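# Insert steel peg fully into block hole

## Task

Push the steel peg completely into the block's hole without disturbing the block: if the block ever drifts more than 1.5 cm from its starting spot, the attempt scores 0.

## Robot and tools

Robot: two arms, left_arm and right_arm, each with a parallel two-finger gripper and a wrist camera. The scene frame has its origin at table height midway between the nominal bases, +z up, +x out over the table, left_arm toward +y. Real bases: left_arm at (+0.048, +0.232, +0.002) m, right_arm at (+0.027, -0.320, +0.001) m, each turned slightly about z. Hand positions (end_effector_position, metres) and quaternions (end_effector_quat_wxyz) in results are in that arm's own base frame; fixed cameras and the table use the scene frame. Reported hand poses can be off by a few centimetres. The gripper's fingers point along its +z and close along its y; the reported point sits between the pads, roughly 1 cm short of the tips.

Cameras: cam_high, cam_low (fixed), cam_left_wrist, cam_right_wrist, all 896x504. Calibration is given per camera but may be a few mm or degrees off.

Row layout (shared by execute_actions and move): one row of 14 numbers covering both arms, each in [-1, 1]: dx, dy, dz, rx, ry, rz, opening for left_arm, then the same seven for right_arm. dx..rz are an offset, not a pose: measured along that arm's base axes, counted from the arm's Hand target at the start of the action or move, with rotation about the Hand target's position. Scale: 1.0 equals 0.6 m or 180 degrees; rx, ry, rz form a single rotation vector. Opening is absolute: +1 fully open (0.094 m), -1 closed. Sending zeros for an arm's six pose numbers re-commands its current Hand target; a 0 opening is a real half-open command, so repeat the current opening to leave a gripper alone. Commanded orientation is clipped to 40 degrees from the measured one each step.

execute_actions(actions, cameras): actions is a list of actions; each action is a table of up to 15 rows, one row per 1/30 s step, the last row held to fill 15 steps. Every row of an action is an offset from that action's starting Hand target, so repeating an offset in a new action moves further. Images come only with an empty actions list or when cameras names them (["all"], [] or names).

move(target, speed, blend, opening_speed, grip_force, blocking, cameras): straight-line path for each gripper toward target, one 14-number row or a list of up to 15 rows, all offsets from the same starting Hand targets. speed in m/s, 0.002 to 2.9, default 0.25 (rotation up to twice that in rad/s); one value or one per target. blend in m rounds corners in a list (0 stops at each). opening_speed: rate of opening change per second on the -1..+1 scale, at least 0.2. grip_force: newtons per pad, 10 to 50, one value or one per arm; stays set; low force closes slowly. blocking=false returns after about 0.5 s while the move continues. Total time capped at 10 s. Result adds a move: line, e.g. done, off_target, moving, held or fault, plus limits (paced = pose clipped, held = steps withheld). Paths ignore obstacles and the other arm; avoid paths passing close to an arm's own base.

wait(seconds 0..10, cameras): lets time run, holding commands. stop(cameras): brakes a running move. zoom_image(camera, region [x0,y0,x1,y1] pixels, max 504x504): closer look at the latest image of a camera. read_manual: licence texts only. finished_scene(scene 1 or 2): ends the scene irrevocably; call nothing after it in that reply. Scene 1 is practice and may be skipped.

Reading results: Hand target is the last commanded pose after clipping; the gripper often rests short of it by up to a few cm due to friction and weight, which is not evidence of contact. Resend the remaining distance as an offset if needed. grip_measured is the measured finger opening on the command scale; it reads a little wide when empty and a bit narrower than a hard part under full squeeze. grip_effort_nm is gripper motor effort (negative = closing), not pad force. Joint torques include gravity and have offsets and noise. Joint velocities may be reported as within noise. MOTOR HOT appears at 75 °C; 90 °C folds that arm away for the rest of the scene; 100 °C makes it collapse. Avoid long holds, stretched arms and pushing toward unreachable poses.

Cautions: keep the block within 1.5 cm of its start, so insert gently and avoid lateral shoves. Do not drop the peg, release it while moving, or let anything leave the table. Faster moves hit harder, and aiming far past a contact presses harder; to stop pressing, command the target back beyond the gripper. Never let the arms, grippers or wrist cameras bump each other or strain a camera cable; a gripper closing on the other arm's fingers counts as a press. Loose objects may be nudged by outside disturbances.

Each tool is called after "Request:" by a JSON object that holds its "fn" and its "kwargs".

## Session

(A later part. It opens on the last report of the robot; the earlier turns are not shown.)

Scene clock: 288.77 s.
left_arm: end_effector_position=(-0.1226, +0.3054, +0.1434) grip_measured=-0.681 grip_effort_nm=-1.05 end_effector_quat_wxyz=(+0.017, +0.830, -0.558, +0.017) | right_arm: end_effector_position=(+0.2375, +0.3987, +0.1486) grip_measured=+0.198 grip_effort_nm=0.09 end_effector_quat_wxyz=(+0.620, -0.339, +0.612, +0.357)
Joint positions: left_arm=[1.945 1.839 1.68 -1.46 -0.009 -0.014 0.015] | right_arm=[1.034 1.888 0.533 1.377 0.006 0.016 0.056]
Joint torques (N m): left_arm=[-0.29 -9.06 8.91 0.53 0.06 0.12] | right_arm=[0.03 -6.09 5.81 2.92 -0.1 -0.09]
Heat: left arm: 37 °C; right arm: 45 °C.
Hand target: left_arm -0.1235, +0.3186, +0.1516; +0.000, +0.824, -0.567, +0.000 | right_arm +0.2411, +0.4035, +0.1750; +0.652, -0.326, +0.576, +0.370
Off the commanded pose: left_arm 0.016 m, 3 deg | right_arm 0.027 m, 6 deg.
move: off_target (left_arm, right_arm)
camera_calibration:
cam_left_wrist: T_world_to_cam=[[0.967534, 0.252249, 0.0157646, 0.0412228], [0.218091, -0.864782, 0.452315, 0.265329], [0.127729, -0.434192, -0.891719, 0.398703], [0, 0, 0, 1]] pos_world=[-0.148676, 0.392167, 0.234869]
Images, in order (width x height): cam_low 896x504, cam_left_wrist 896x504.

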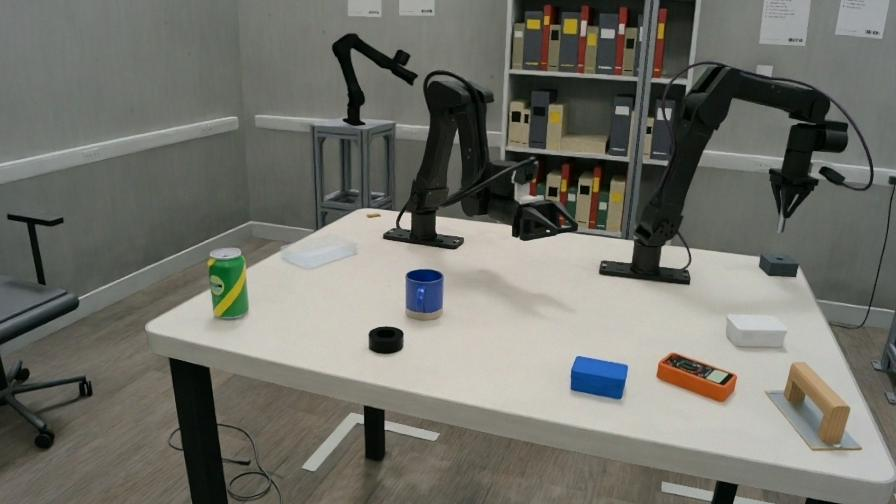

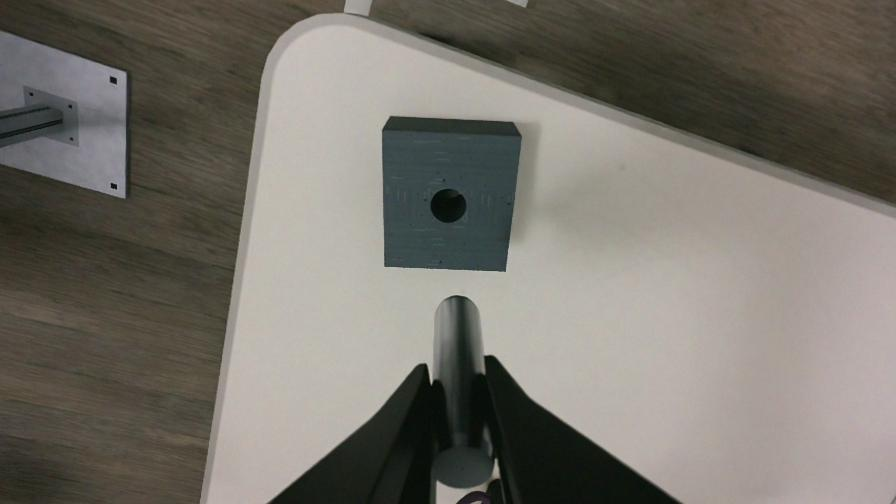

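Request:
{"fn": "execute_actions", "kwargs": {"actions": [[[-0.0002,0.0002,-0.002,0,0,0,-0.9,0,0,0,0,0,0,0.2],[-0.0008,0.0007,-0.006,0,0,0,-0.9,0,0,0,0,0,0,0.2],[-0.0015,0.0014,-0.012,0,0,0,-0.9,0,0,0,0,0,0,0.2],[-0.0025,0.0022,-0.020,0,0,0,-0.9,0,0,0,0,0,0,0.2],[-0.0035,0.0031,-0.028,0,0,0,-0.9,0,0,0,0,0,0,0.2],[-0.0046,0.0041,-0.037,0,0,0,-0.9,0,0,0,0,0,0,0.2],[-0.0058,0.0051,-0.046,0,0,0,-0.9,0,0,0,0,0,0,0.2],[-0.0070,0.0061,-0.055,0,0,0,-0.9,0,0,0,0,0,0,0.2],[-0.0080,0.0071,-0.064,0,0,0,-0.9,0,0,0,0,0,0,0.2],[-0.0090,0.0080,-0.073,0,0,0,-0.9,0,0,0,0,0,0,0.2],[-0.0100,0.0089,-0.081,0,0,0,-0.9,0,0,0,0,0,0,0.2],[-0.0110,0.0097,-0.088,0,0,0,-0.9,0,0,0,0,0,0,0.2],[-0.0117,0.0103,-0.093,0,0,0,-0.9,0,0,0,0,0,0,0.2],[-0.0121,0.0107,-0.097,0,0,0,-0.9,0,0,0,0,0,0,0.2],[-0.0123,0.0108,-0.0993,0,0,0,-0.9,0,0,0,0,0,0,0.2]],[[0.0,0.0,0.0,0,0,0,-0.9,0,0,0,0,0,0,0.2],[0.017,0.017,0.03,0,0,0,-0.9,0,0,0,0,0,0,0.2],[-0.017,-0.017,-0.03,0,0,0,-0.9,0,0,0,0,0,0,0.2],[0.017,0.017,0.03,0,0,0,-0.9,0,0,0,0,0,0,0.2],[-0.017,-0.017,-0.03,0,0,0,-0.9,0,0,0,0,0,0,0.2],[0.017,0.017,0.03,0,0,0,-0.9,0,0,0,0,0,0,0.2],[-0.017,-0.017,-0.03,0,0,0,-0.9,0,0,0,0,0,0,0.2],[0.017,0.017,0.03,0,0,0,-0.9,0,0,0,0,0,0,0.2],[-0.014,-0.014,-0.025,0,0,0,-0.9,0,0,0,0,0,0,0.2],[0.012,0.012,0.02,0,0,0,-0.9,0,0,0,0,0,0,0.2],[-0.01,-0.01,-0.016,0,0,0,-0.9,0,0,0,0,0,0,0.2],[0.008,0.008,0.012,0,0,0,-0.9,0,0,0,0,0,0,0.2],[-0.005,-0.005,-0.008,0,0,0,-0.9,0,0,0,0,0,0,0.2],[0.003,0.003,0.004,0,0,0,-0.9,0,0,0,0,0,0,0.2],[0,0,0,0,0,0,-0.9,0,0,0,0,0,0,0.2]]], "cameras": ["cam_left_wrist", "cam_low"]}}

Request:
{"fn": "zoom_image", "kwargs": {"camera": "cam_left_wrist", "region": [400, 230, 520, 390]}}

Request:
{"fn": "zoom_image", "kwargs": {"camera": "cam_low", "region": [730, 200, 830, 290]}}

Scene clock: 337.87 s.
left_arm: end_effector_position=(-0.1291, +0.3154, +0.0817) grip_measured=-0.681 grip_effort_nm=-1.04 end_effector_quat_wxyz=(+0.017, +0.826, -0.563, +0.019) | right_arm: end_effector_position=(+0.2375, +0.3987, +0.1486) grip_measured=+0.198 grip_effort_nm=0.09 end_effector_quat_wxyz=(+0.620, -0.339, +0.612, +0.357)
Joint positions: left_arm=[1.952 1.894 1.507 -1.233 -0.007 0.008 0.015] | right_arm=[1.034 1.888 0.533 1.377 0.006 0.016 0.056]
Joint torques (N m): left_arm=[0.09 -11.47 7.2 0.53 0.04 0.03] | right_arm=[-0.01 -6.11 5.85 2.91 -0.1 -0.09]
Heat: left arm: 34 °C; right arm: 46 °C.
Hand target: left_arm -0.1309, +0.3250, +0.0920; +0.000, +0.824, -0.567, +0.000 | right_arm +0.2411, +0.4035, +0.1750; +0.652, -0.326, +0.576, +0.370
Off the commanded pose: left_arm 0.014 m, 3 deg | right_arm 0.027 m, 6 deg.
camera_calibration:
cam_left_wrist: T_world_to_cam=[[0.970855, 0.238944, 0.0186186, 0.0502625], [0.20479, -0.867419, 0.453481, 0.302338], [0.124507, -0.436452, -0.891071, 0.349026], [0, 0, 0, 1]] pos_world=[-0.15417, 0.402577, 0.172967]
Images, in order (width x height): cam_low 896x504, cam_left_wrist 896x504.

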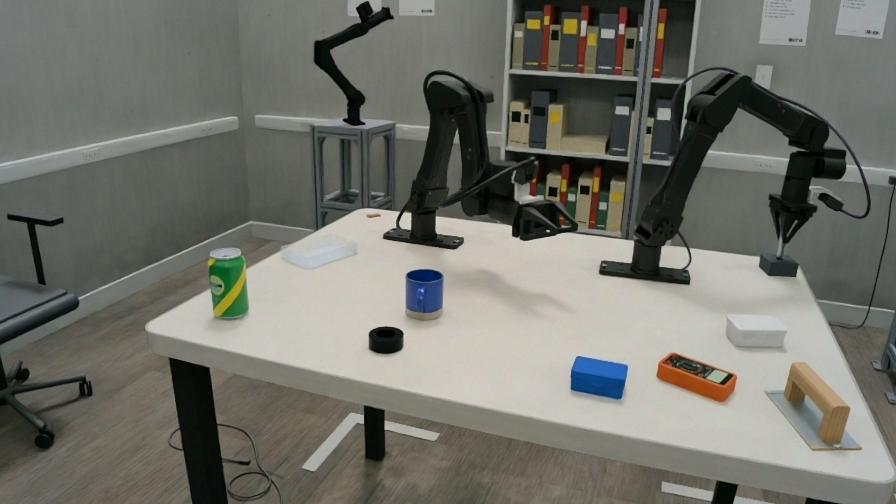

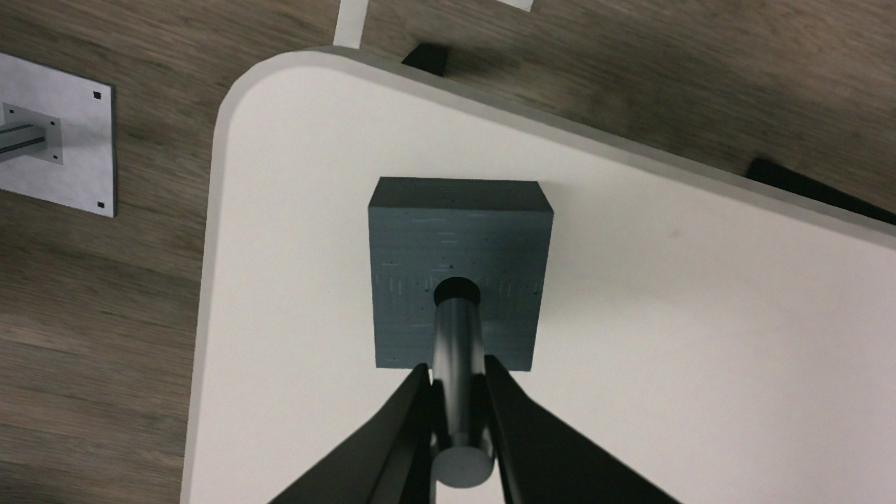

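Scaled by 3.150 from the camera's 896x504 image, which has a finer 1280x720 frame.

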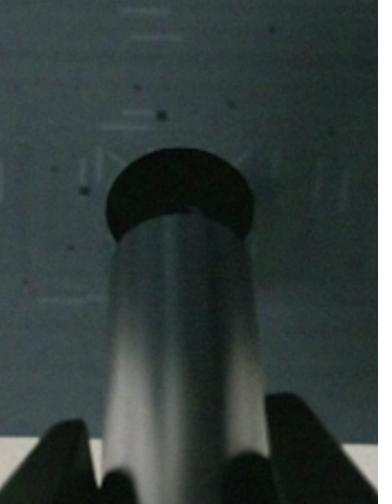

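Scaled by 5.040 from the camera's 896x504 image, which has a finer 1280x720 frame.

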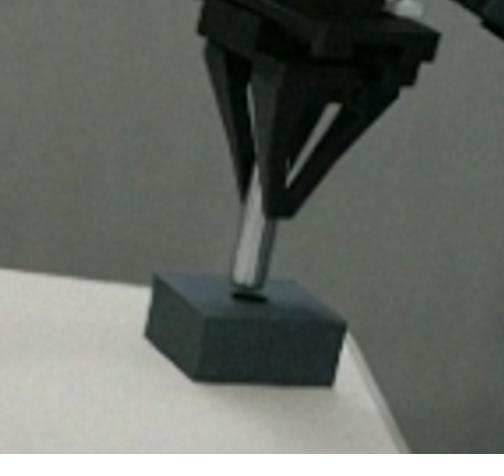

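Request:
{"fn": "execute_actions", "kwargs": {"actions": [[[-0.0003,0.001,-0.003,0,0,0,-0.9,0,0,0,0,0,0,0.2],[-0.0007,0.0018,-0.0067,0,0,0,-0.9,0,0,0,0,0,0,0.2],[0.0163,0.0188,0.023,0,0,0,-0.9,0,0,0,0,0,0,0.2],[-0.0177,-0.0152,-0.037,0,0,0,-0.9,0,0,0,0,0,0,0.2],[0.0163,0.0188,0.023,0,0,0,-0.9,0,0,0,0,0,0,0.2],[-0.0177,-0.0152,-0.037,0,0,0,-0.9,0,0,0,0,0,0,0.2],[0.0163,0.0188,0.023,0,0,0,-0.9,0,0,0,0,0,0,0.2],[-0.0177,-0.0152,-0.037,0,0,0,-0.9,0,0,0,0,0,0,0.2],[0.0163,0.0188,0.023,0,0,0,-0.9,0,0,0,0,0,0,0.2],[-0.014,-0.012,-0.03,0,0,0,-0.9,0,0,0,0,0,0,0.2],[0.011,0.014,0.013,0,0,0,-0.9,0,0,0,0,0,0,0.2],[-0.009,-0.007,-0.021,0,0,0,-0.9,0,0,0,0,0,0,0.2],[0.005,0.007,0.002,0,0,0,-0.9,0,0,0,0,0,0,0.2],[-0.003,-0.001,-0.01,0,0,0,-0.9,0,0,0,0,0,0,0.2],[-0.0007,0.0018,-0.0067,0,0,0,-0.9,0,0,0,0,0,0,0.2]]], "cameras": ["cam_left_wrist", "cam_low"]}}

Request:
{"fn": "zoom_image", "kwargs": {"camera": "cam_left_wrist", "region": [400, 250, 520, 390]}}

Request:
{"fn": "zoom_image", "kwargs": {"camera": "cam_low", "region": [740, 220, 820, 290]}}

Scene clock: 365.43 s.
left_arm: end_effector_position=(-0.1290, +0.3187, +0.0785) grip_measured=-0.681 grip_effort_nm=-1.05 end_effector_quat_wxyz=(+0.014, +0.825, -0.565, +0.015) | right_arm: end_effector_position=(+0.2375, +0.3987, +0.1486) grip_measured=+0.198 grip_effort_nm=0.09 end_effector_quat_wxyz=(+0.620, -0.339, +0.612, +0.357)
Joint positions: left_arm=[1.949 1.899 1.501 -1.213 -0.006 0.009 0.015] | right_arm=[1.034 1.888 0.533 1.377 0.006 0.016 0.056]
Joint torques (N m): left_arm=[0.13 -11.51 7.12 0.49 0.05 0] | right_arm=[-0.02 -6.11 5.79 2.92 -0.11 -0.1]
Heat: left arm: 35 °C; right arm: 47 °C.
Hand target: left_arm -0.1313, +0.3261, +0.0880; +0.000, +0.824, -0.567, +0.000 | right_arm +0.2411, +0.4035, +0.1750; +0.652, -0.326, +0.576, +0.370
Off the commanded pose: left_arm 0.012 m, 2 deg | right_arm 0.027 m, 6 deg.
camera_calibration:
cam_left_wrist: T_world_to_cam=[[0.971949, 0.234433, 0.0188688, 0.0509535], [0.201781, -0.872406, 0.445188, 0.308455], [0.120828, -0.428893, -0.895238, 0.345111], [0, 0, 0, 1]] pos_world=[-0.153464, 0.405168, 0.170675]
Images, in order (width x height): cam_low 896x504, cam_left_wrist 896x504.

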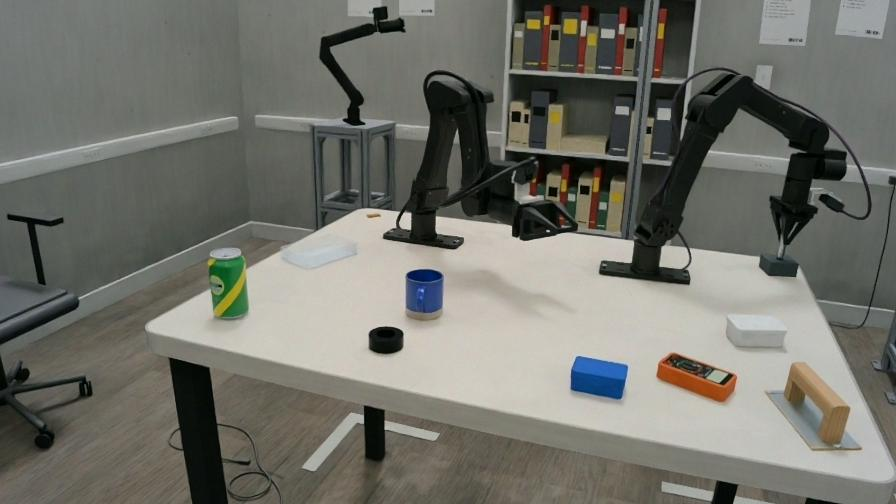

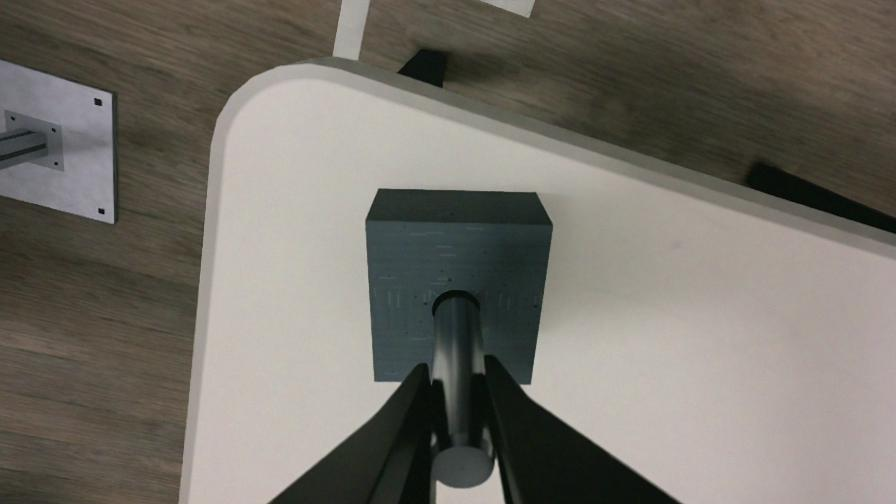

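Scaled by 3.600 from the camera's 896x504 image, which has a finer 1280x720 frame.

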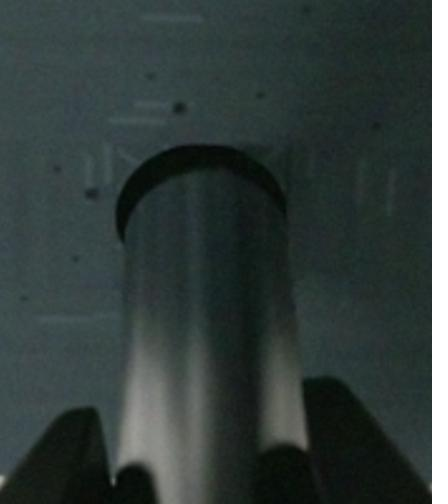

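Scaled by 6.300 from the camera's 896x504 image, which has a finer 1280x720 frame.

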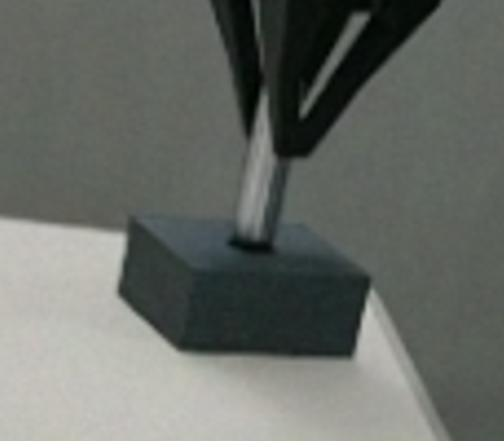

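Request:
{"fn": "zoom_image", "kwargs": {"camera": "cam_low", "region": [764, 236, 796, 276]}}

Scaled by 12.600 from the camera's 896x504 image, which has a finer 1280x720 frame.

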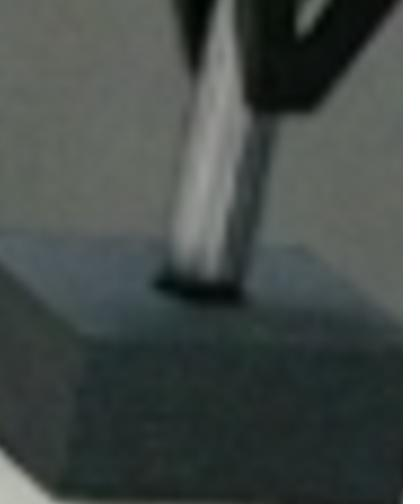

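Request:
{"fn": "execute_actions", "kwargs": {"actions": [[[0.0,0.0,-0.003,0,0,0,-0.9,0,0,0,0,0,0,0.2],[0.012,0.011,0.012,0,0,0,-0.9,0,0,0,0,0,0,0.2],[-0.012,-0.013,-0.026,0,0,0,-0.9,0,0,0,0,0,0,0.2],[0.012,0.011,0.008,0,0,0,-0.9,0,0,0,0,0,0,0.2],[-0.012,-0.013,-0.030,0,0,0,-0.9,0,0,0,0,0,0,0.2],[0.012,0.011,0.004,0,0,0,-0.9,0,0,0,0,0,0,0.2],[-0.012,-0.013,-0.034,0,0,0,-0.9,0,0,0,0,0,0,0.2],[0.012,0.011,0.0,0,0,0,-0.9,0,0,0,0,0,0,0.2],[-0.012,-0.013,-0.038,0,0,0,-0.9,0,0,0,0,0,0,0.2],[0.010,0.009,-0.005,0,0,0,-0.9,0,0,0,0,0,0,0.2],[-0.008,-0.009,-0.034,0,0,0,-0.9,0,0,0,0,0,0,0.2],[0.006,0.005,-0.012,0,0,0,-0.9,0,0,0,0,0,0,0.2],[-0.004,-0.005,-0.028,0,0,0,-0.9,0,0,0,0,0,0,0.2],[0.002,0.001,-0.019,0,0,0,-0.9,0,0,0,0,0,0,0.2],[0.0,-0.001,-0.0217,0,0,0,-0.9,0,0,0,0,0,0,0.2]]], "cameras": ["cam_left_wrist", "cam_low"]}}

Request:
{"fn": "zoom_image", "kwargs": {"camera": "cam_left_wrist", "region": [400, 250, 520, 390]}}

Request:
{"fn": "zoom_image", "kwargs": {"camera": "cam_low", "region": [764, 236, 796, 276]}}

Scene clock: 396.63 s.
left_arm: end_effector_position=(-0.1293, +0.3182, +0.0703) grip_measured=-0.681 grip_effort_nm=-1.05 end_effector_quat_wxyz=(+0.012, +0.825, -0.565, +0.012) | right_arm: end_effector_position=(+0.2375, +0.3987, +0.1486) grip_measured=+0.198 grip_effort_nm=0.09 end_effector_quat_wxyz=(+0.620, -0.339, +0.612, +0.357)
Joint positions: left_arm=[1.951 1.896 1.464 -1.172 -0.006 0.009 0.015] | right_arm=[1.034 1.888 0.533 1.377 0.006 0.016 0.056]
Joint torques (N m): left_arm=[0.01 -10.67 6.35 0.58 0.02 0.01] | right_arm=[-0.06 -6.09 5.82 2.91 -0.11 -0.08]
Heat: left arm: 38 °C; right arm: 48 °C.
Hand target: left_arm -0.1313, +0.3255, +0.0750; +0.000, +0.824, -0.567, +0.000 | right_arm +0.2411, +0.4035, +0.1750; +0.652, -0.326, +0.576, +0.370
Off the commanded pose: left_arm 0.009 m, 2 deg | right_arm 0.027 m, 6 deg.
camera_calibration:
cam_left_wrist: T_world_to_cam=[[0.971643, 0.235781, 0.017785, 0.0512531], [0.204371, -0.87527, 0.438333, 0.313469], [0.118917, -0.422268, -0.898637, 0.335505], [0, 0, 0, 1]] pos_world=[-0.153761, 0.403958, 0.163182]
Images, in order (width x height): cam_low 896x504, cam_left_wrist 896x504.

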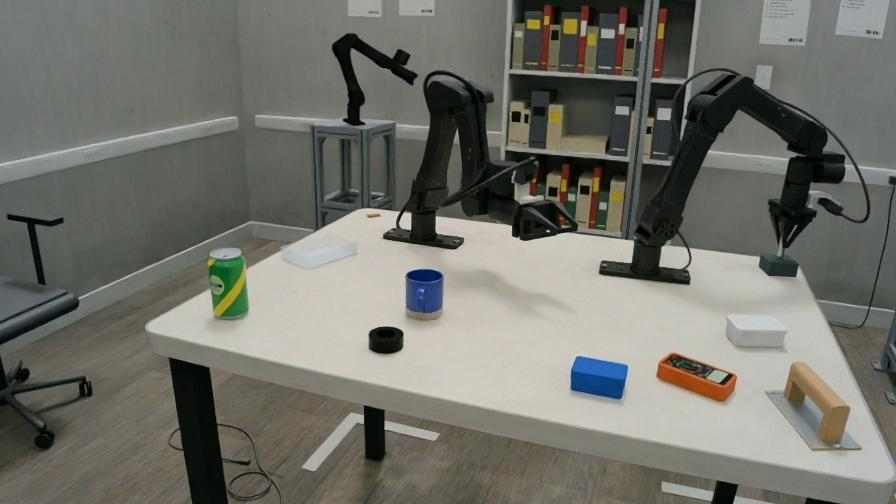

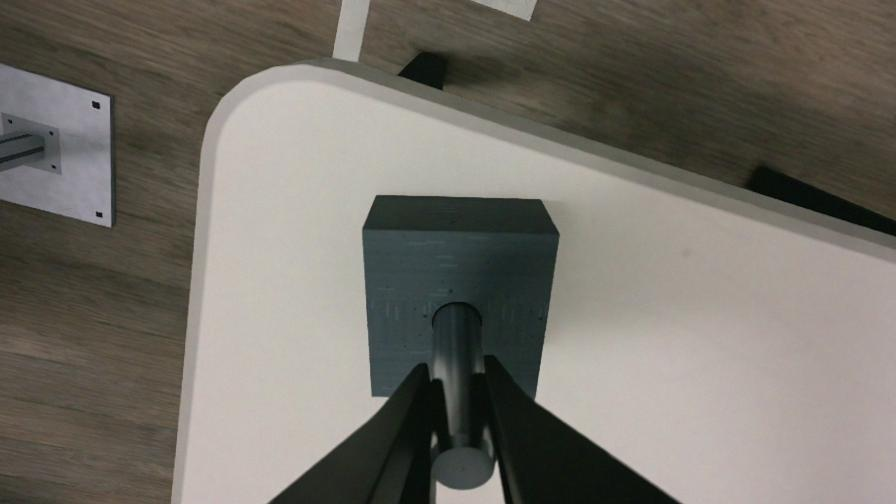

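Scaled by 3.600 from the camera's 896x504 image, which has a finer 1280x720 frame.

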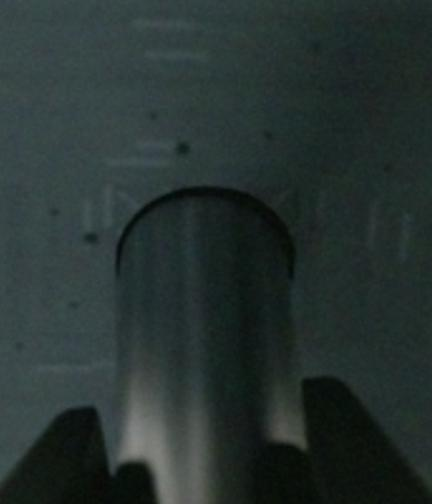

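Scaled by 12.600 from the camera's 896x504 image, which has a finer 1280x720 frame.

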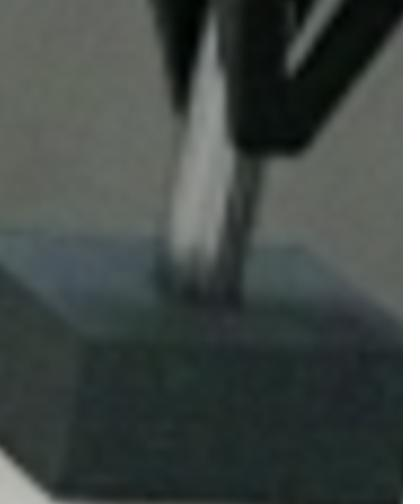

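Request:
{"fn": "execute_actions", "kwargs": {"actions": [[[0.0,0.0,-0.003,0,0,0,-0.9,0,0,0,0,0,0,0.2],[0.012,0.012,0.008,0,0,0,-0.9,0,0,0,0,0,0,0.2],[-0.012,-0.012,-0.022,0,0,0,-0.9,0,0,0,0,0,0,0.2],[0.012,0.012,0.004,0,0,0,-0.9,0,0,0,0,0,0,0.2],[-0.012,-0.012,-0.026,0,0,0,-0.9,0,0,0,0,0,0,0.2],[0.012,0.012,0.0,0,0,0,-0.9,0,0,0,0,0,0,0.2],[-0.012,-0.012,-0.030,0,0,0,-0.9,0,0,0,0,0,0,0.2],[0.012,0.012,-0.004,0,0,0,-0.9,0,0,0,0,0,0,0.2],[-0.012,-0.012,-0.034,0,0,0,-0.9,0,0,0,0,0,0,0.2],[0.010,0.010,-0.008,0,0,0,-0.9,0,0,0,0,0,0,0.2],[-0.008,-0.008,-0.034,0,0,0,-0.9,0,0,0,0,0,0,0.2],[0.006,0.006,-0.015,0,0,0,-0.9,0,0,0,0,0,0,0.2],[-0.004,-0.004,-0.028,0,0,0,-0.9,0,0,0,0,0,0,0.2],[0.002,0.002,-0.021,0,0,0,-0.9,0,0,0,0,0,0,0.2],[0.0,0.0,-0.0233,0,0,0,-0.9,0,0,0,0,0,0,0.2]]], "cameras": ["cam_left_wrist"]}}

Request:
{"fn": "zoom_image", "kwargs": {"camera": "cam_left_wrist", "region": [400, 250, 520, 390]}}

Scene clock: 406.13 s.
left_arm: end_effector_position=(-0.1296, +0.3174, +0.0582) grip_measured=-0.681 grip_effort_nm=-1.05 end_effector_quat_wxyz=(+0.011, +0.825, -0.565, +0.011) | right_arm: end_effector_position=(+0.2375, +0.3987, +0.1486) grip_measured=+0.198 grip_effort_nm=0.08 end_effector_quat_wxyz=(+0.620, -0.339, +0.612, +0.357)
Joint positions: left_arm=[1.952 1.9 1.421 -1.121 -0.006 0.011 0.015] | right_arm=[1.034 1.888 0.533 1.377 0.006 0.016 0.056]
Joint torques (N m): left_arm=[0.08 -10.1 6.35 0.59 0.05 0] | right_arm=[-0.03 -6.13 5.81 2.91 -0.09 -0.09]
Heat: left arm: 38 °C; right arm: 49 °C.
Hand target: left_arm -0.1313, +0.3255, +0.0610; +0.000, +0.824, -0.567, +0.000 | right_arm +0.2411, +0.4035, +0.1750; +0.652, -0.326, +0.576, +0.370
Off the commanded pose: left_arm 0.009 m, 2 deg | right_arm 0.027 m, 6 deg.
camera_calibration:
cam_left_wrist: T_world_to_cam=[[0.971665, 0.235726, 0.0173627, 0.0518865], [0.20485, -0.876487, 0.435669, 0.318792], [0.117917, -0.419767, -0.899939, 0.323437], [0, 0, 0, 1]] pos_world=[-0.15386, 0.402955, 0.151285]
Images, in order (width x height): cam_left_wrist 896x504.

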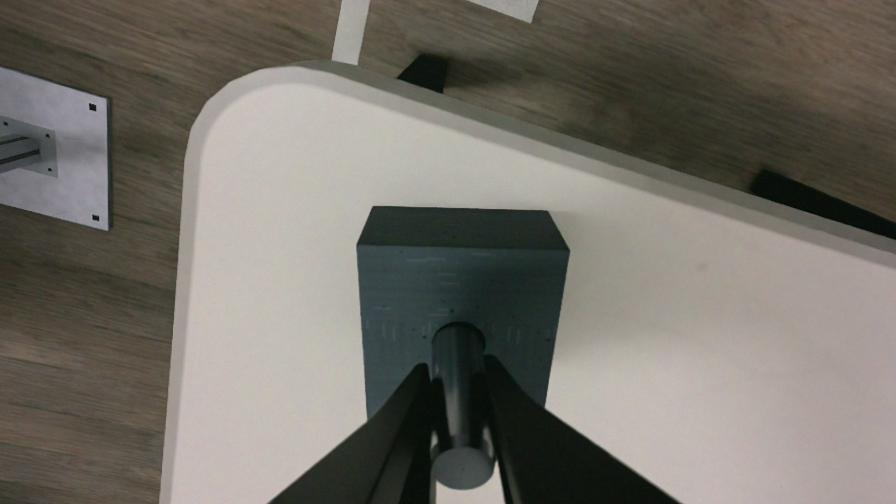

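Scaled by 3.600 from the camera's 896x504 image, which has a finer 1280x720 frame.

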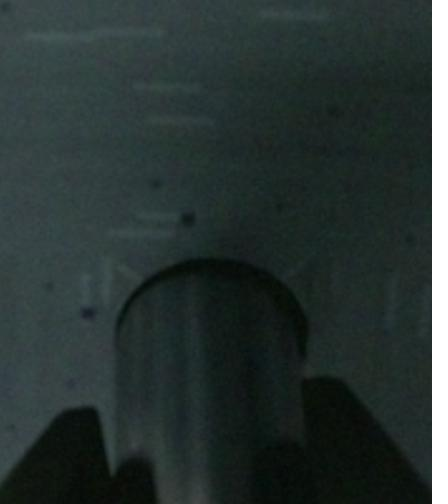

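Request:
{"fn": "execute_actions", "kwargs": {"actions": [[[0.0,0.0,-0.003,0,0,0,-0.9,0,0,0,0,0,0,0.2],[0.010,0.010,0.006,0,0,0,-0.9,0,0,0,0,0,0,0.2],[-0.010,-0.010,-0.020,0,0,0,-0.9,0,0,0,0,0,0,0.2],[0.010,0.010,0.002,0,0,0,-0.9,0,0,0,0,0,0,0.2],[-0.010,-0.010,-0.024,0,0,0,-0.9,0,0,0,0,0,0,0.2],[0.010,0.010,-0.001,0,0,0,-0.9,0,0,0,0,0,0,0.2],[-0.010,-0.010,-0.028,0,0,0,-0.9,0,0,0,0,0,0,0.2],[0.010,0.010,-0.004,0,0,0,-0.9,0,0,0,0,0,0,0.2],[-0.010,-0.010,-0.030,0,0,0,-0.9,0,0,0,0,0,0,0.2],[0.008,0.008,-0.008,0,0,0,-0.9,0,0,0,0,0,0,0.2],[-0.006,-0.006,-0.029,0,0,0,-0.9,0,0,0,0,0,0,0.2],[0.004,0.004,-0.013,0,0,0,-0.9,0,0,0,0,0,0,0.2],[-0.003,-0.003,-0.024,0,0,0,-0.9,0,0,0,0,0,0,0.2],[0.001,0.001,-0.018,0,0,0,-0.9,0,0,0,0,0,0,0.2],[0.0,0.0,-0.0192,0,0,0,-0.9,0,0,0,0,0,0,0.2]]], "cameras": ["cam_left_wrist", "cam_low"]}}

Request:
{"fn": "zoom_image", "kwargs": {"camera": "cam_low", "region": [740, 210, 820, 290]}}

Scene clock: 414.40 s.
left_arm: end_effector_position=(-0.1293, +0.3182, +0.0487) grip_measured=-0.681 grip_effort_nm=-1.04 end_effector_quat_wxyz=(+0.009, +0.825, -0.565, +0.008) | right_arm: end_effector_position=(+0.2375, +0.3987, +0.1486) grip_measured=+0.198 grip_effort_nm=0.09 end_effector_quat_wxyz=(+0.620, -0.339, +0.612, +0.357)
Joint positions: left_arm=[1.951 1.906 1.39 -1.078 -0.006 0.011 0.015] | right_arm=[1.034 1.888 0.533 1.377 0.006 0.016 0.056]
Joint torques (N m): left_arm=[0.05 -9.63 6.35 0.63 0.05 0.02] | right_arm=[0.01 -6.13 5.76 2.92 -0.1 -0.09]
Heat: left arm: 37 °C; right arm: 49 °C.
Hand target: left_arm -0.1313, +0.3255, +0.0495; +0.000, +0.824, -0.567, +0.000 | right_arm +0.2411, +0.4035, +0.1750; +0.652, -0.326, +0.576, +0.370
Off the commanded pose: left_arm 0.008 m, 1 deg | right_arm 0.027 m, 6 deg.
camera_calibration:
cam_left_wrist: T_world_to_cam=[[0.972072, 0.234099, 0.0165133, 0.0523229], [0.20445, -0.879299, 0.430155, 0.324722], [0.115219, -0.414766, -0.902604, 0.313356], [0, 0, 0, 1]] pos_world=[-0.153356, 0.403248, 0.142291]
Images, in order (width x height): cam_low 896x504, cam_left_wrist 896x504.

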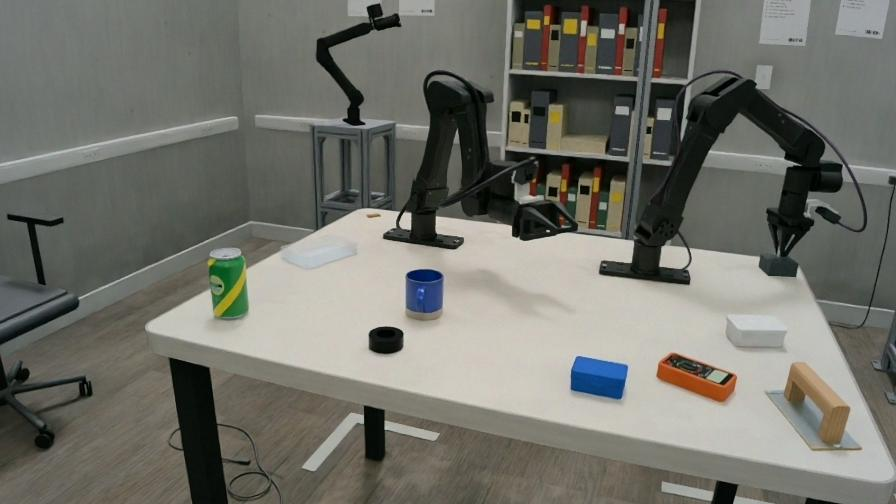

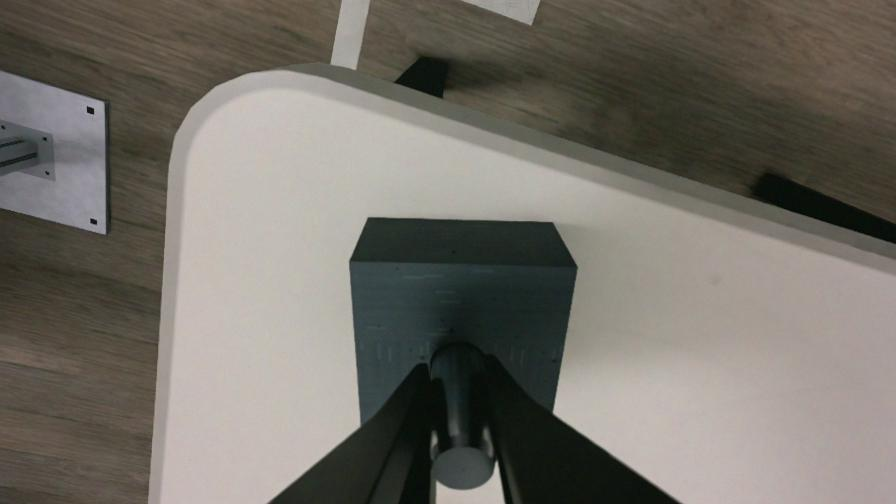

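Scaled by 6.300 from the camera's 896x504 image, which has a finer 1280x720 frame.

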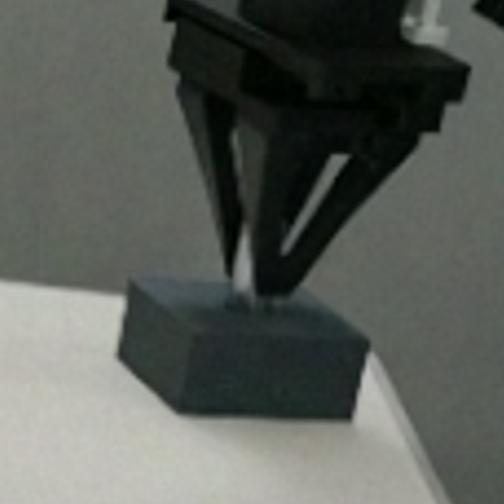

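Request:
{"fn": "execute_actions", "kwargs": {"actions": [[[0.0,0.0,-0.003,0,0,0,-0.9,0,0,0,0,0,0,0.2],[0.010,0.010,0.010,0,0,0,-0.9,0,0,0,0,0,0,0.2],[-0.010,-0.010,-0.020,0,0,0,-0.9,0,0,0,0,0,0,0.2],[0.010,0.010,0.010,0,0,0,-0.9,0,0,0,0,0,0,0.2],[-0.010,-0.010,-0.020,0,0,0,-0.9,0,0,0,0,0,0,0.2],[0.010,0.010,0.010,0,0,0,-0.9,0,0,0,0,0,0,0.2],[-0.010,-0.010,-0.020,0,0,0,-0.9,0,0,0,0,0,0,0.2],[0.010,0.010,0.008,0,0,0,-0.9,0,0,0,0,0,0,0.2],[-0.008,-0.008,-0.018,0,0,0,-0.9,0,0,0,0,0,0,0.2],[0.006,0.006,0.003,0,0,0,-0.9,0,0,0,0,0,0,0.2],[-0.005,-0.005,-0.013,0,0,0,-0.9,0,0,0,0,0,0,0.2],[0.003,0.003,-0.001,0,0,0,-0.9,0,0,0,0,0,0,0.2],[-0.002,-0.002,-0.008,0,0,0,-0.9,0,0,0,0,0,0,0.2],[0.001,0.001,-0.004,0,0,0,-0.9,0,0,0,0,0,0,0.2],[0.0,0.0,-0.0055,0,0,0,-0.9,0,0,0,0,0,0,0.2]]]}}

Request:
{"fn": "move", "kwargs": {"target": [0, 0, 0, 0, 0, 0, -0.45, 0, 0, 0, 0, 0, 0, 0.2], "opening_speed": 0.3, "cameras": ["cam_left_wrist", "cam_low"]}}

Request:
{"fn": "zoom_image", "kwargs": {"camera": "cam_low", "region": [740, 210, 820, 290]}}

Scene clock: 426.83 s.
left_arm: end_effector_position=(-0.1292, +0.3180, +0.0434) grip_measured=-0.681 grip_effort_nm=-1.05 end_effector_quat_wxyz=(+0.009, +0.825, -0.565, +0.008) | right_arm: end_effector_position=(+0.2375, +0.3987, +0.1486) grip_measured=+0.198 grip_effort_nm=0.08 end_effector_quat_wxyz=(+0.620, -0.339, +0.612, +0.357)
Joint positions: left_arm=[1.951 1.911 1.375 -1.058 -0.006 0.009 0.015] | right_arm=[1.034 1.888 0.533 1.377 0.006 0.016 0.056]
Joint torques (N m): left_arm=[0.05 -9.78 6.78 0.55 0.05 0.01] | right_arm=[-0.01 -6.11 5.82 2.91 -0.09 -0.08]
Heat: left arm: 36 °C; right arm: 49 °C.
Hand target: left_arm -0.1313, +0.3255, +0.0462; +0.000, +0.824, -0.567, +0.000 | right_arm +0.2411, +0.4035, +0.1750; +0.652, -0.326, +0.576, +0.370
Off the commanded pose: left_arm 0.008 m, 1 deg | right_arm 0.027 m, 6 deg.

Scene clock: 428.83 s.
left_arm: end_effector_position=(-0.1292, +0.3180, +0.0434) grip_measured=-0.452 grip_effort_nm=0.09 end_effector_quat_wxyz=(+0.009, +0.825, -0.565, +0.008) | right_arm: end_effector_position=(+0.2375, +0.3987, +0.1486) grip_measured=+0.198 grip_effort_nm=0.09 end_effector_quat_wxyz=(+0.620, -0.339, +0.612, +0.357)
Joint positions: left_arm=[1.951 1.911 1.375 -1.058 -0.006 0.009 0.026] | right_arm=[1.034 1.888 0.533 1.377 0.006 0.016 0.056]
Joint torques (N m): left_arm=[0.06 -9.8 6.82 0.58 0.04 0] | right_arm=[-0.05 -6.15 5.82 2.9 -0.1 -0.09]
Heat: left arm: 36 °C; right arm: 49 °C.
Hand target: left_arm -0.1313, +0.3255, +0.0462; +0.000, +0.824, -0.567, +0.000 | right_arm +0.2411, +0.4035, +0.1750; +0.652, -0.326, +0.576, +0.370
Off the commanded pose: left_arm 0.008 m, 1 deg | right_arm 0.027 m, 6 deg.
move: off_target (right_arm)
camera_calibration:
cam_left_wrist: T_world_to_cam=[[0.971704, 0.235629, 0.0164311, 0.0518185], [0.205863, -0.87895, 0.430194, 0.326765], [0.115808, -0.414638, -0.902587, 0.308574], [0, 0, 0, 1]] pos_world=[-0.153357, 0.402947, 0.137091]
Images, in order (width x height): cam_low 896x504, cam_left_wrist 896x504.

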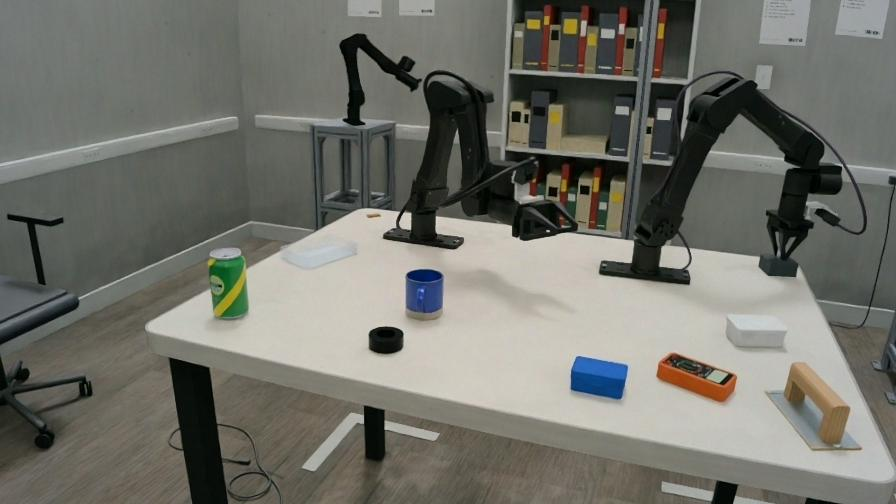

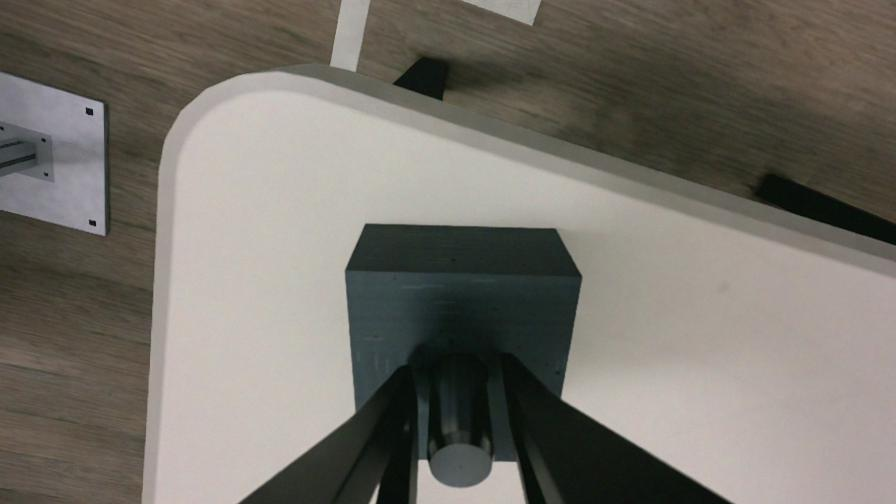

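Scaled by 6.300 from the camera's 896x504 image, which has a finer 1280x720 frame.

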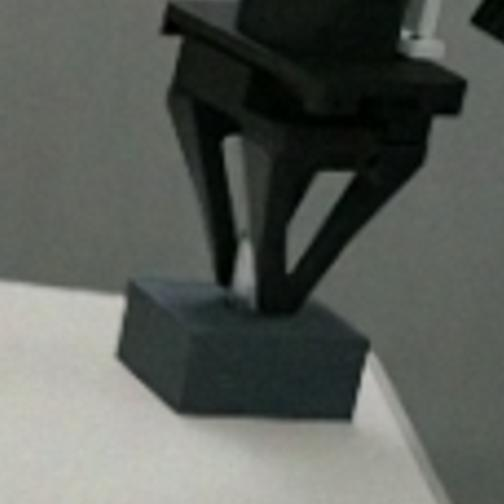

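Request:
{"fn": "move", "kwargs": {"target": [[0, 0, 0, 0, 0, 0, -0.1, 0, 0, 0, 0, 0, 0, 0.2], [0, 0, 0.1, 0, 0, 0, -0.1, 0, 0, 0, 0, 0, 0, 0.2]], "speed": [0.05, 0.1], "opening_speed": 0.8, "cameras": ["cam_left_wrist", "cam_low"]}}

Request:
{"fn": "zoom_image", "kwargs": {"camera": "cam_low", "region": [740, 210, 820, 290]}}

Scene clock: 442.37 s.
left_arm: end_effector_position=(-0.1290, +0.3173, +0.0854) grip_measured=-0.102 grip_effort_nm=0.09 end_effector_quat_wxyz=(+0.020, +0.825, -0.564, +0.024) | right_arm: end_effector_position=(+0.2375, +0.3987, +0.1486) grip_measured=+0.198 grip_effort_nm=0.08 end_effector_quat_wxyz=(+0.620, -0.339, +0.612, +0.357)
Joint positions: left_arm=[1.951 1.911 1.544 -1.265 -0.006 0.009 0.042] | right_arm=[1.034 1.888 0.533 1.377 0.006 0.016 0.056]
Joint torques (N m): left_arm=[0.03 -13.7 8.44 0.26 0.03 0.01] | right_arm=[-0.02 -6.11 5.82 2.91 -0.1 -0.08]
Heat: left arm: 36 °C; right arm: 50 °C.
Hand target: left_arm -0.1313, +0.3255, +0.1062; +0.000, +0.824, -0.567, +0.000 | right_arm +0.2411, +0.4035, +0.1750; +0.652, -0.326, +0.576, +0.370
Off the commanded pose: left_arm 0.022 m, 4 deg | right_arm 0.027 m, 6 deg.
move: off_target (left_arm, right_arm)
camera_calibration:
cam_left_wrist: T_world_to_cam=[[0.971434, 0.236304, 0.0218491, 0.0502838], [0.199496, -0.863028, 0.464094, 0.299315], [0.128524, -0.446478, -0.885516, 0.356474], [0, 0, 0, 1]] pos_world=[-0.154375, 0.405593, 0.175654]
Images, in order (width x height): cam_low 896x504, cam_left_wrist 896x504.

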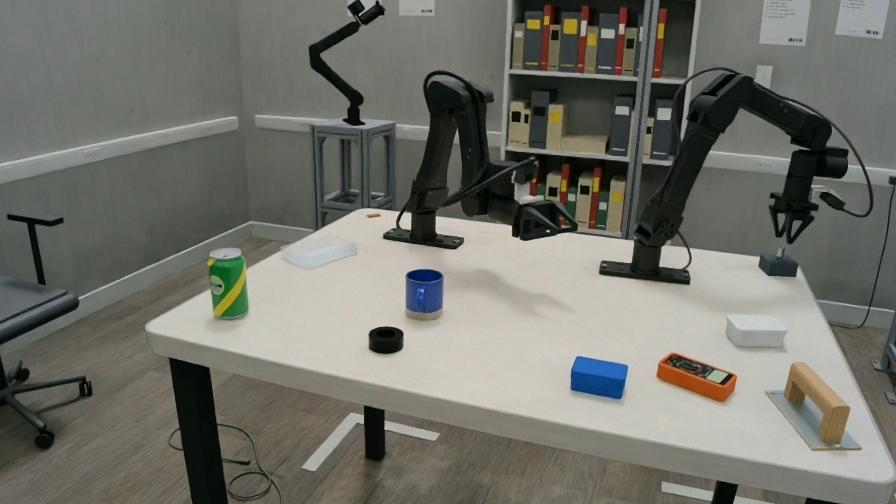

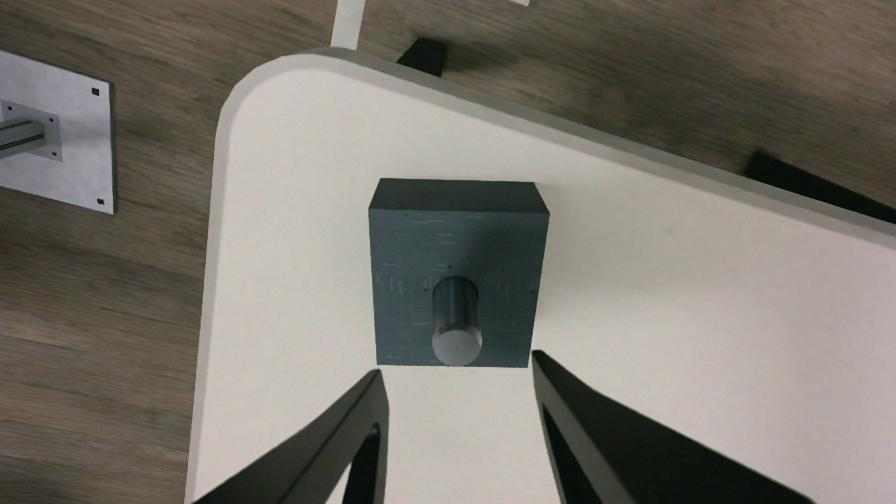

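Scaled by 6.300 from the camera's 896x504 image, which has a finer 1280x720 frame.

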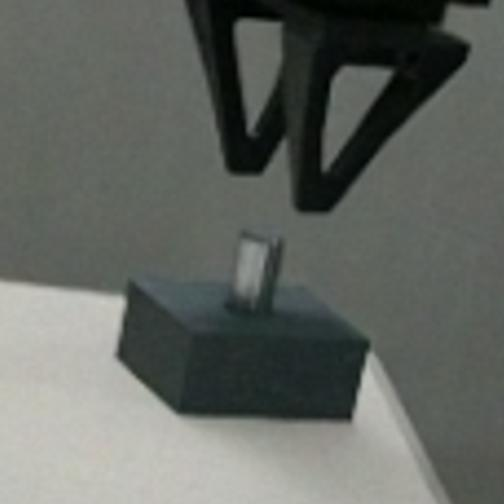

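Request:
{"fn": "move", "kwargs": {"target": [[0, 0, 0, 0, 0, 0, -0.97, 0, 0, 0, 0, 0, 0, 0.2], [0, 0, -0.0637, 0, 0, 0, -0.97, 0, 0, 0, 0, 0, 0, 0.2]], "speed": [0.05, 0.06], "cameras": ["cam_left_wrist", "cam_low"]}}

Request:
{"fn": "zoom_image", "kwargs": {"camera": "cam_low", "region": [740, 210, 820, 290]}}

Scene clock: 481.70 s.
left_arm: end_effector_position=(-0.1294, +0.3183, +0.0703) grip_measured=-0.968 grip_effort_nm=-0.12 end_effector_quat_wxyz=(+0.015, +0.825, -0.565, +0.016) | right_arm: end_effector_position=(+0.2375, +0.3987, +0.1486) grip_measured=+0.198 grip_effort_nm=0.08 end_effector_quat_wxyz=(+0.620, -0.339, +0.612, +0.357)
Joint positions: left_arm=[1.951 1.906 1.478 -1.186 -0.006 0.009 0.002] | right_arm=[1.034 1.888 0.533 1.377 0.006 0.016 0.056]
Joint torques (N m): left_arm=[0.03 -11.23 3.67 0.95 0.04 0] | right_arm=[-0.03 -6.15 5.83 2.91 -0.09 -0.09]
Heat: left arm: 38 °C; right arm: 51 °C.
Hand target: left_arm -0.1313, +0.3255, +0.0679; +0.000, +0.824, -0.567, +0.000 | right_arm +0.2411, +0.4035, +0.1750; +0.652, -0.326, +0.576, +0.370
Off the commanded pose: left_arm 0.008 m, 3 deg | right_arm 0.027 m, 6 deg.
move: off_target (left_arm, right_arm)
camera_calibration:
cam_left_wrist: T_world_to_cam=[[0.971574, 0.235944, 0.019333, 0.0510745], [0.202562, -0.870817, 0.447935, 0.311329], [0.122523, -0.431286, -0.893857, 0.338549], [0, 0, 0, 1]] pos_world=[-0.154166, 0.405071, 0.162172]
Images, in order (width x height): cam_low 896x504, cam_left_wrist 896x504.

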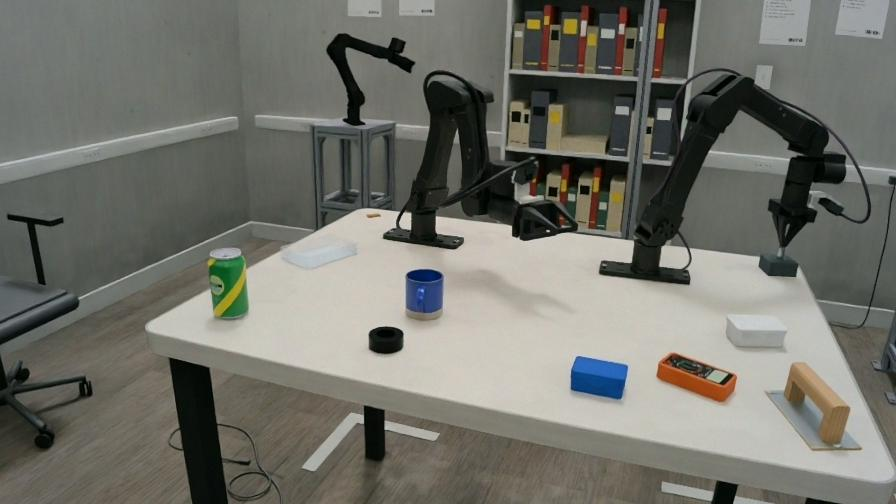

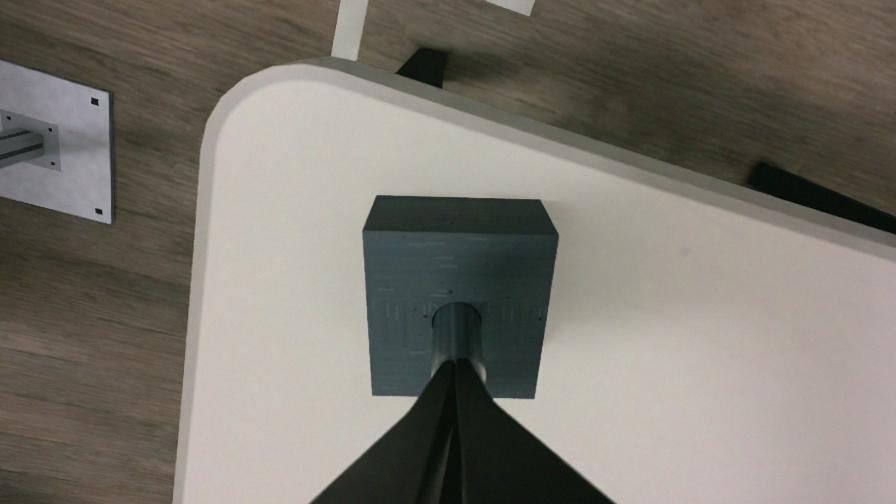

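Scaled by 6.300 from the camera's 896x504 image, which has a finer 1280x720 frame.

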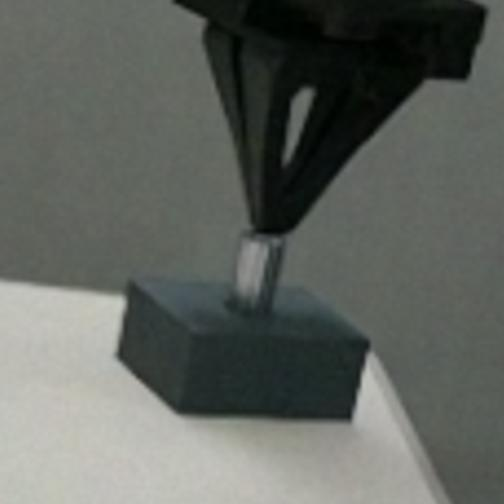

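Request:
{"fn": "move", "kwargs": {"target": [0, 0, -0.022, 0, 0, 0, -0.97, 0, 0, 0, 0, 0, 0, 0.2], "speed": 0.04, "cameras": ["cam_left_wrist", "cam_low"]}}

Request:
{"fn": "zoom_image", "kwargs": {"camera": "cam_low", "region": [740, 210, 820, 290]}}

Scene clock: 485.67 s.
left_arm: end_effector_position=(-0.1294, +0.3183, +0.0695) grip_measured=-0.968 grip_effort_nm=-0.12 end_effector_quat_wxyz=(+0.009, +0.825, -0.565, +0.008) | right_arm: end_effector_position=(+0.2375, +0.3987, +0.1486) grip_measured=+0.198 grip_effort_nm=0.08 end_effector_quat_wxyz=(+0.620, -0.339, +0.612, +0.357)
Joint positions: left_arm=[1.951 1.886 1.448 -1.155 -0.006 0.009 0.002] | right_arm=[1.034 1.888 0.533 1.377 0.006 0.016 0.056]
Joint torques (N m): left_arm=[0.09 -8.46 2.78 1.17 0.04 0.01] | right_arm=[-0.06 -6.08 5.85 2.92 -0.1 -0.1]
Heat: left arm: 38 °C; right arm: 51 °C.
Hand target: left_arm -0.1313, +0.3255, +0.0547; +0.000, +0.824, -0.567, +0.000 | right_arm +0.2411, +0.4035, +0.1750; +0.652, -0.326, +0.576, +0.370
Off the commanded pose: left_arm 0.017 m, 1 deg | right_arm 0.027 m, 6 deg.
move: off_target (left_arm, right_arm)
camera_calibration:
cam_left_wrist: T_world_to_cam=[[0.97172, 0.235577, 0.0162463, 0.0513941], [0.206066, -0.879566, 0.428836, 0.316169], [0.115314, -0.413361, -0.903236, 0.33182], [0, 0, 0, 1]] pos_world=[-0.153356, 0.403146, 0.163293]
Images, in order (width x height): cam_low 896x504, cam_left_wrist 896x504.

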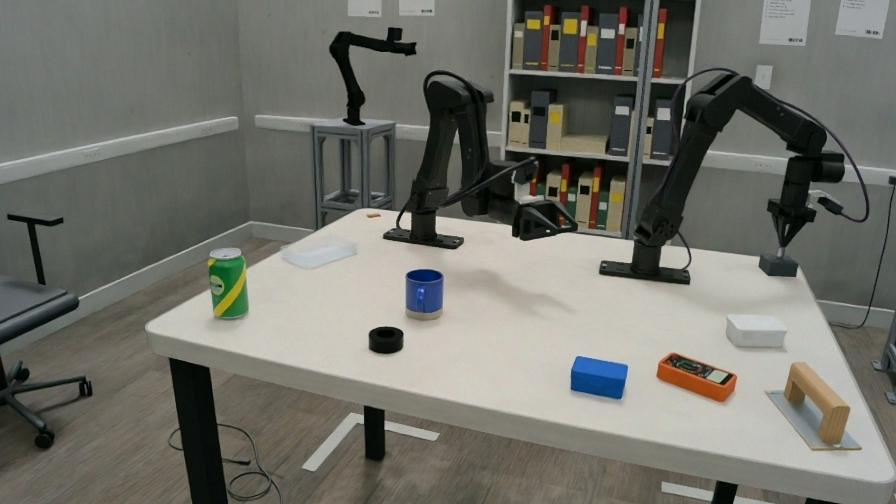

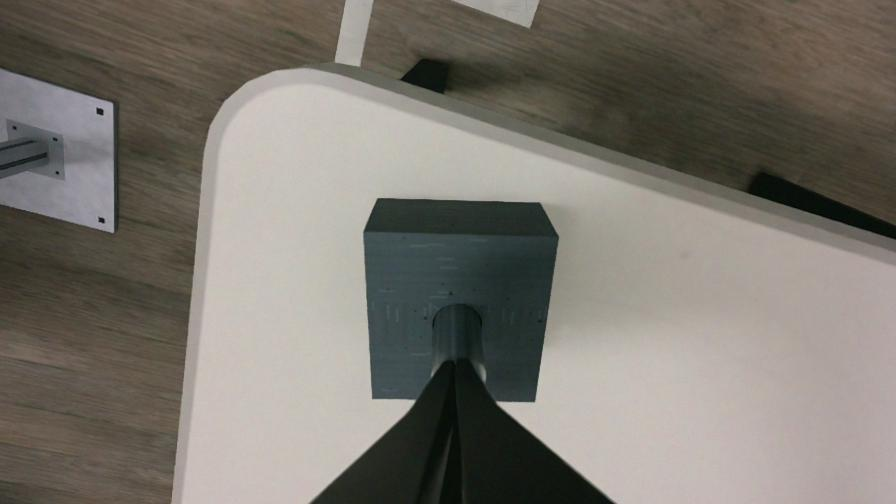

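Scaled by 6.300 from the camera's 896x504 image, which has a finer 1280x720 frame.

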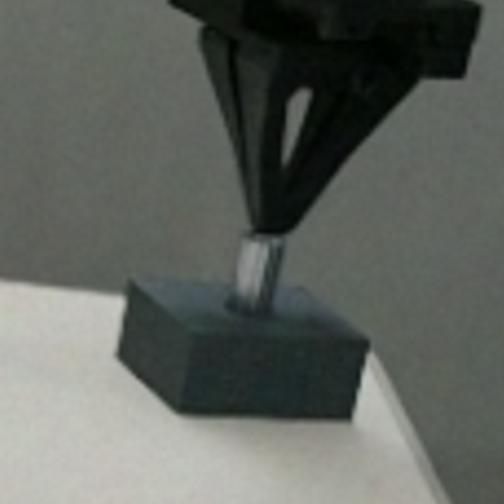

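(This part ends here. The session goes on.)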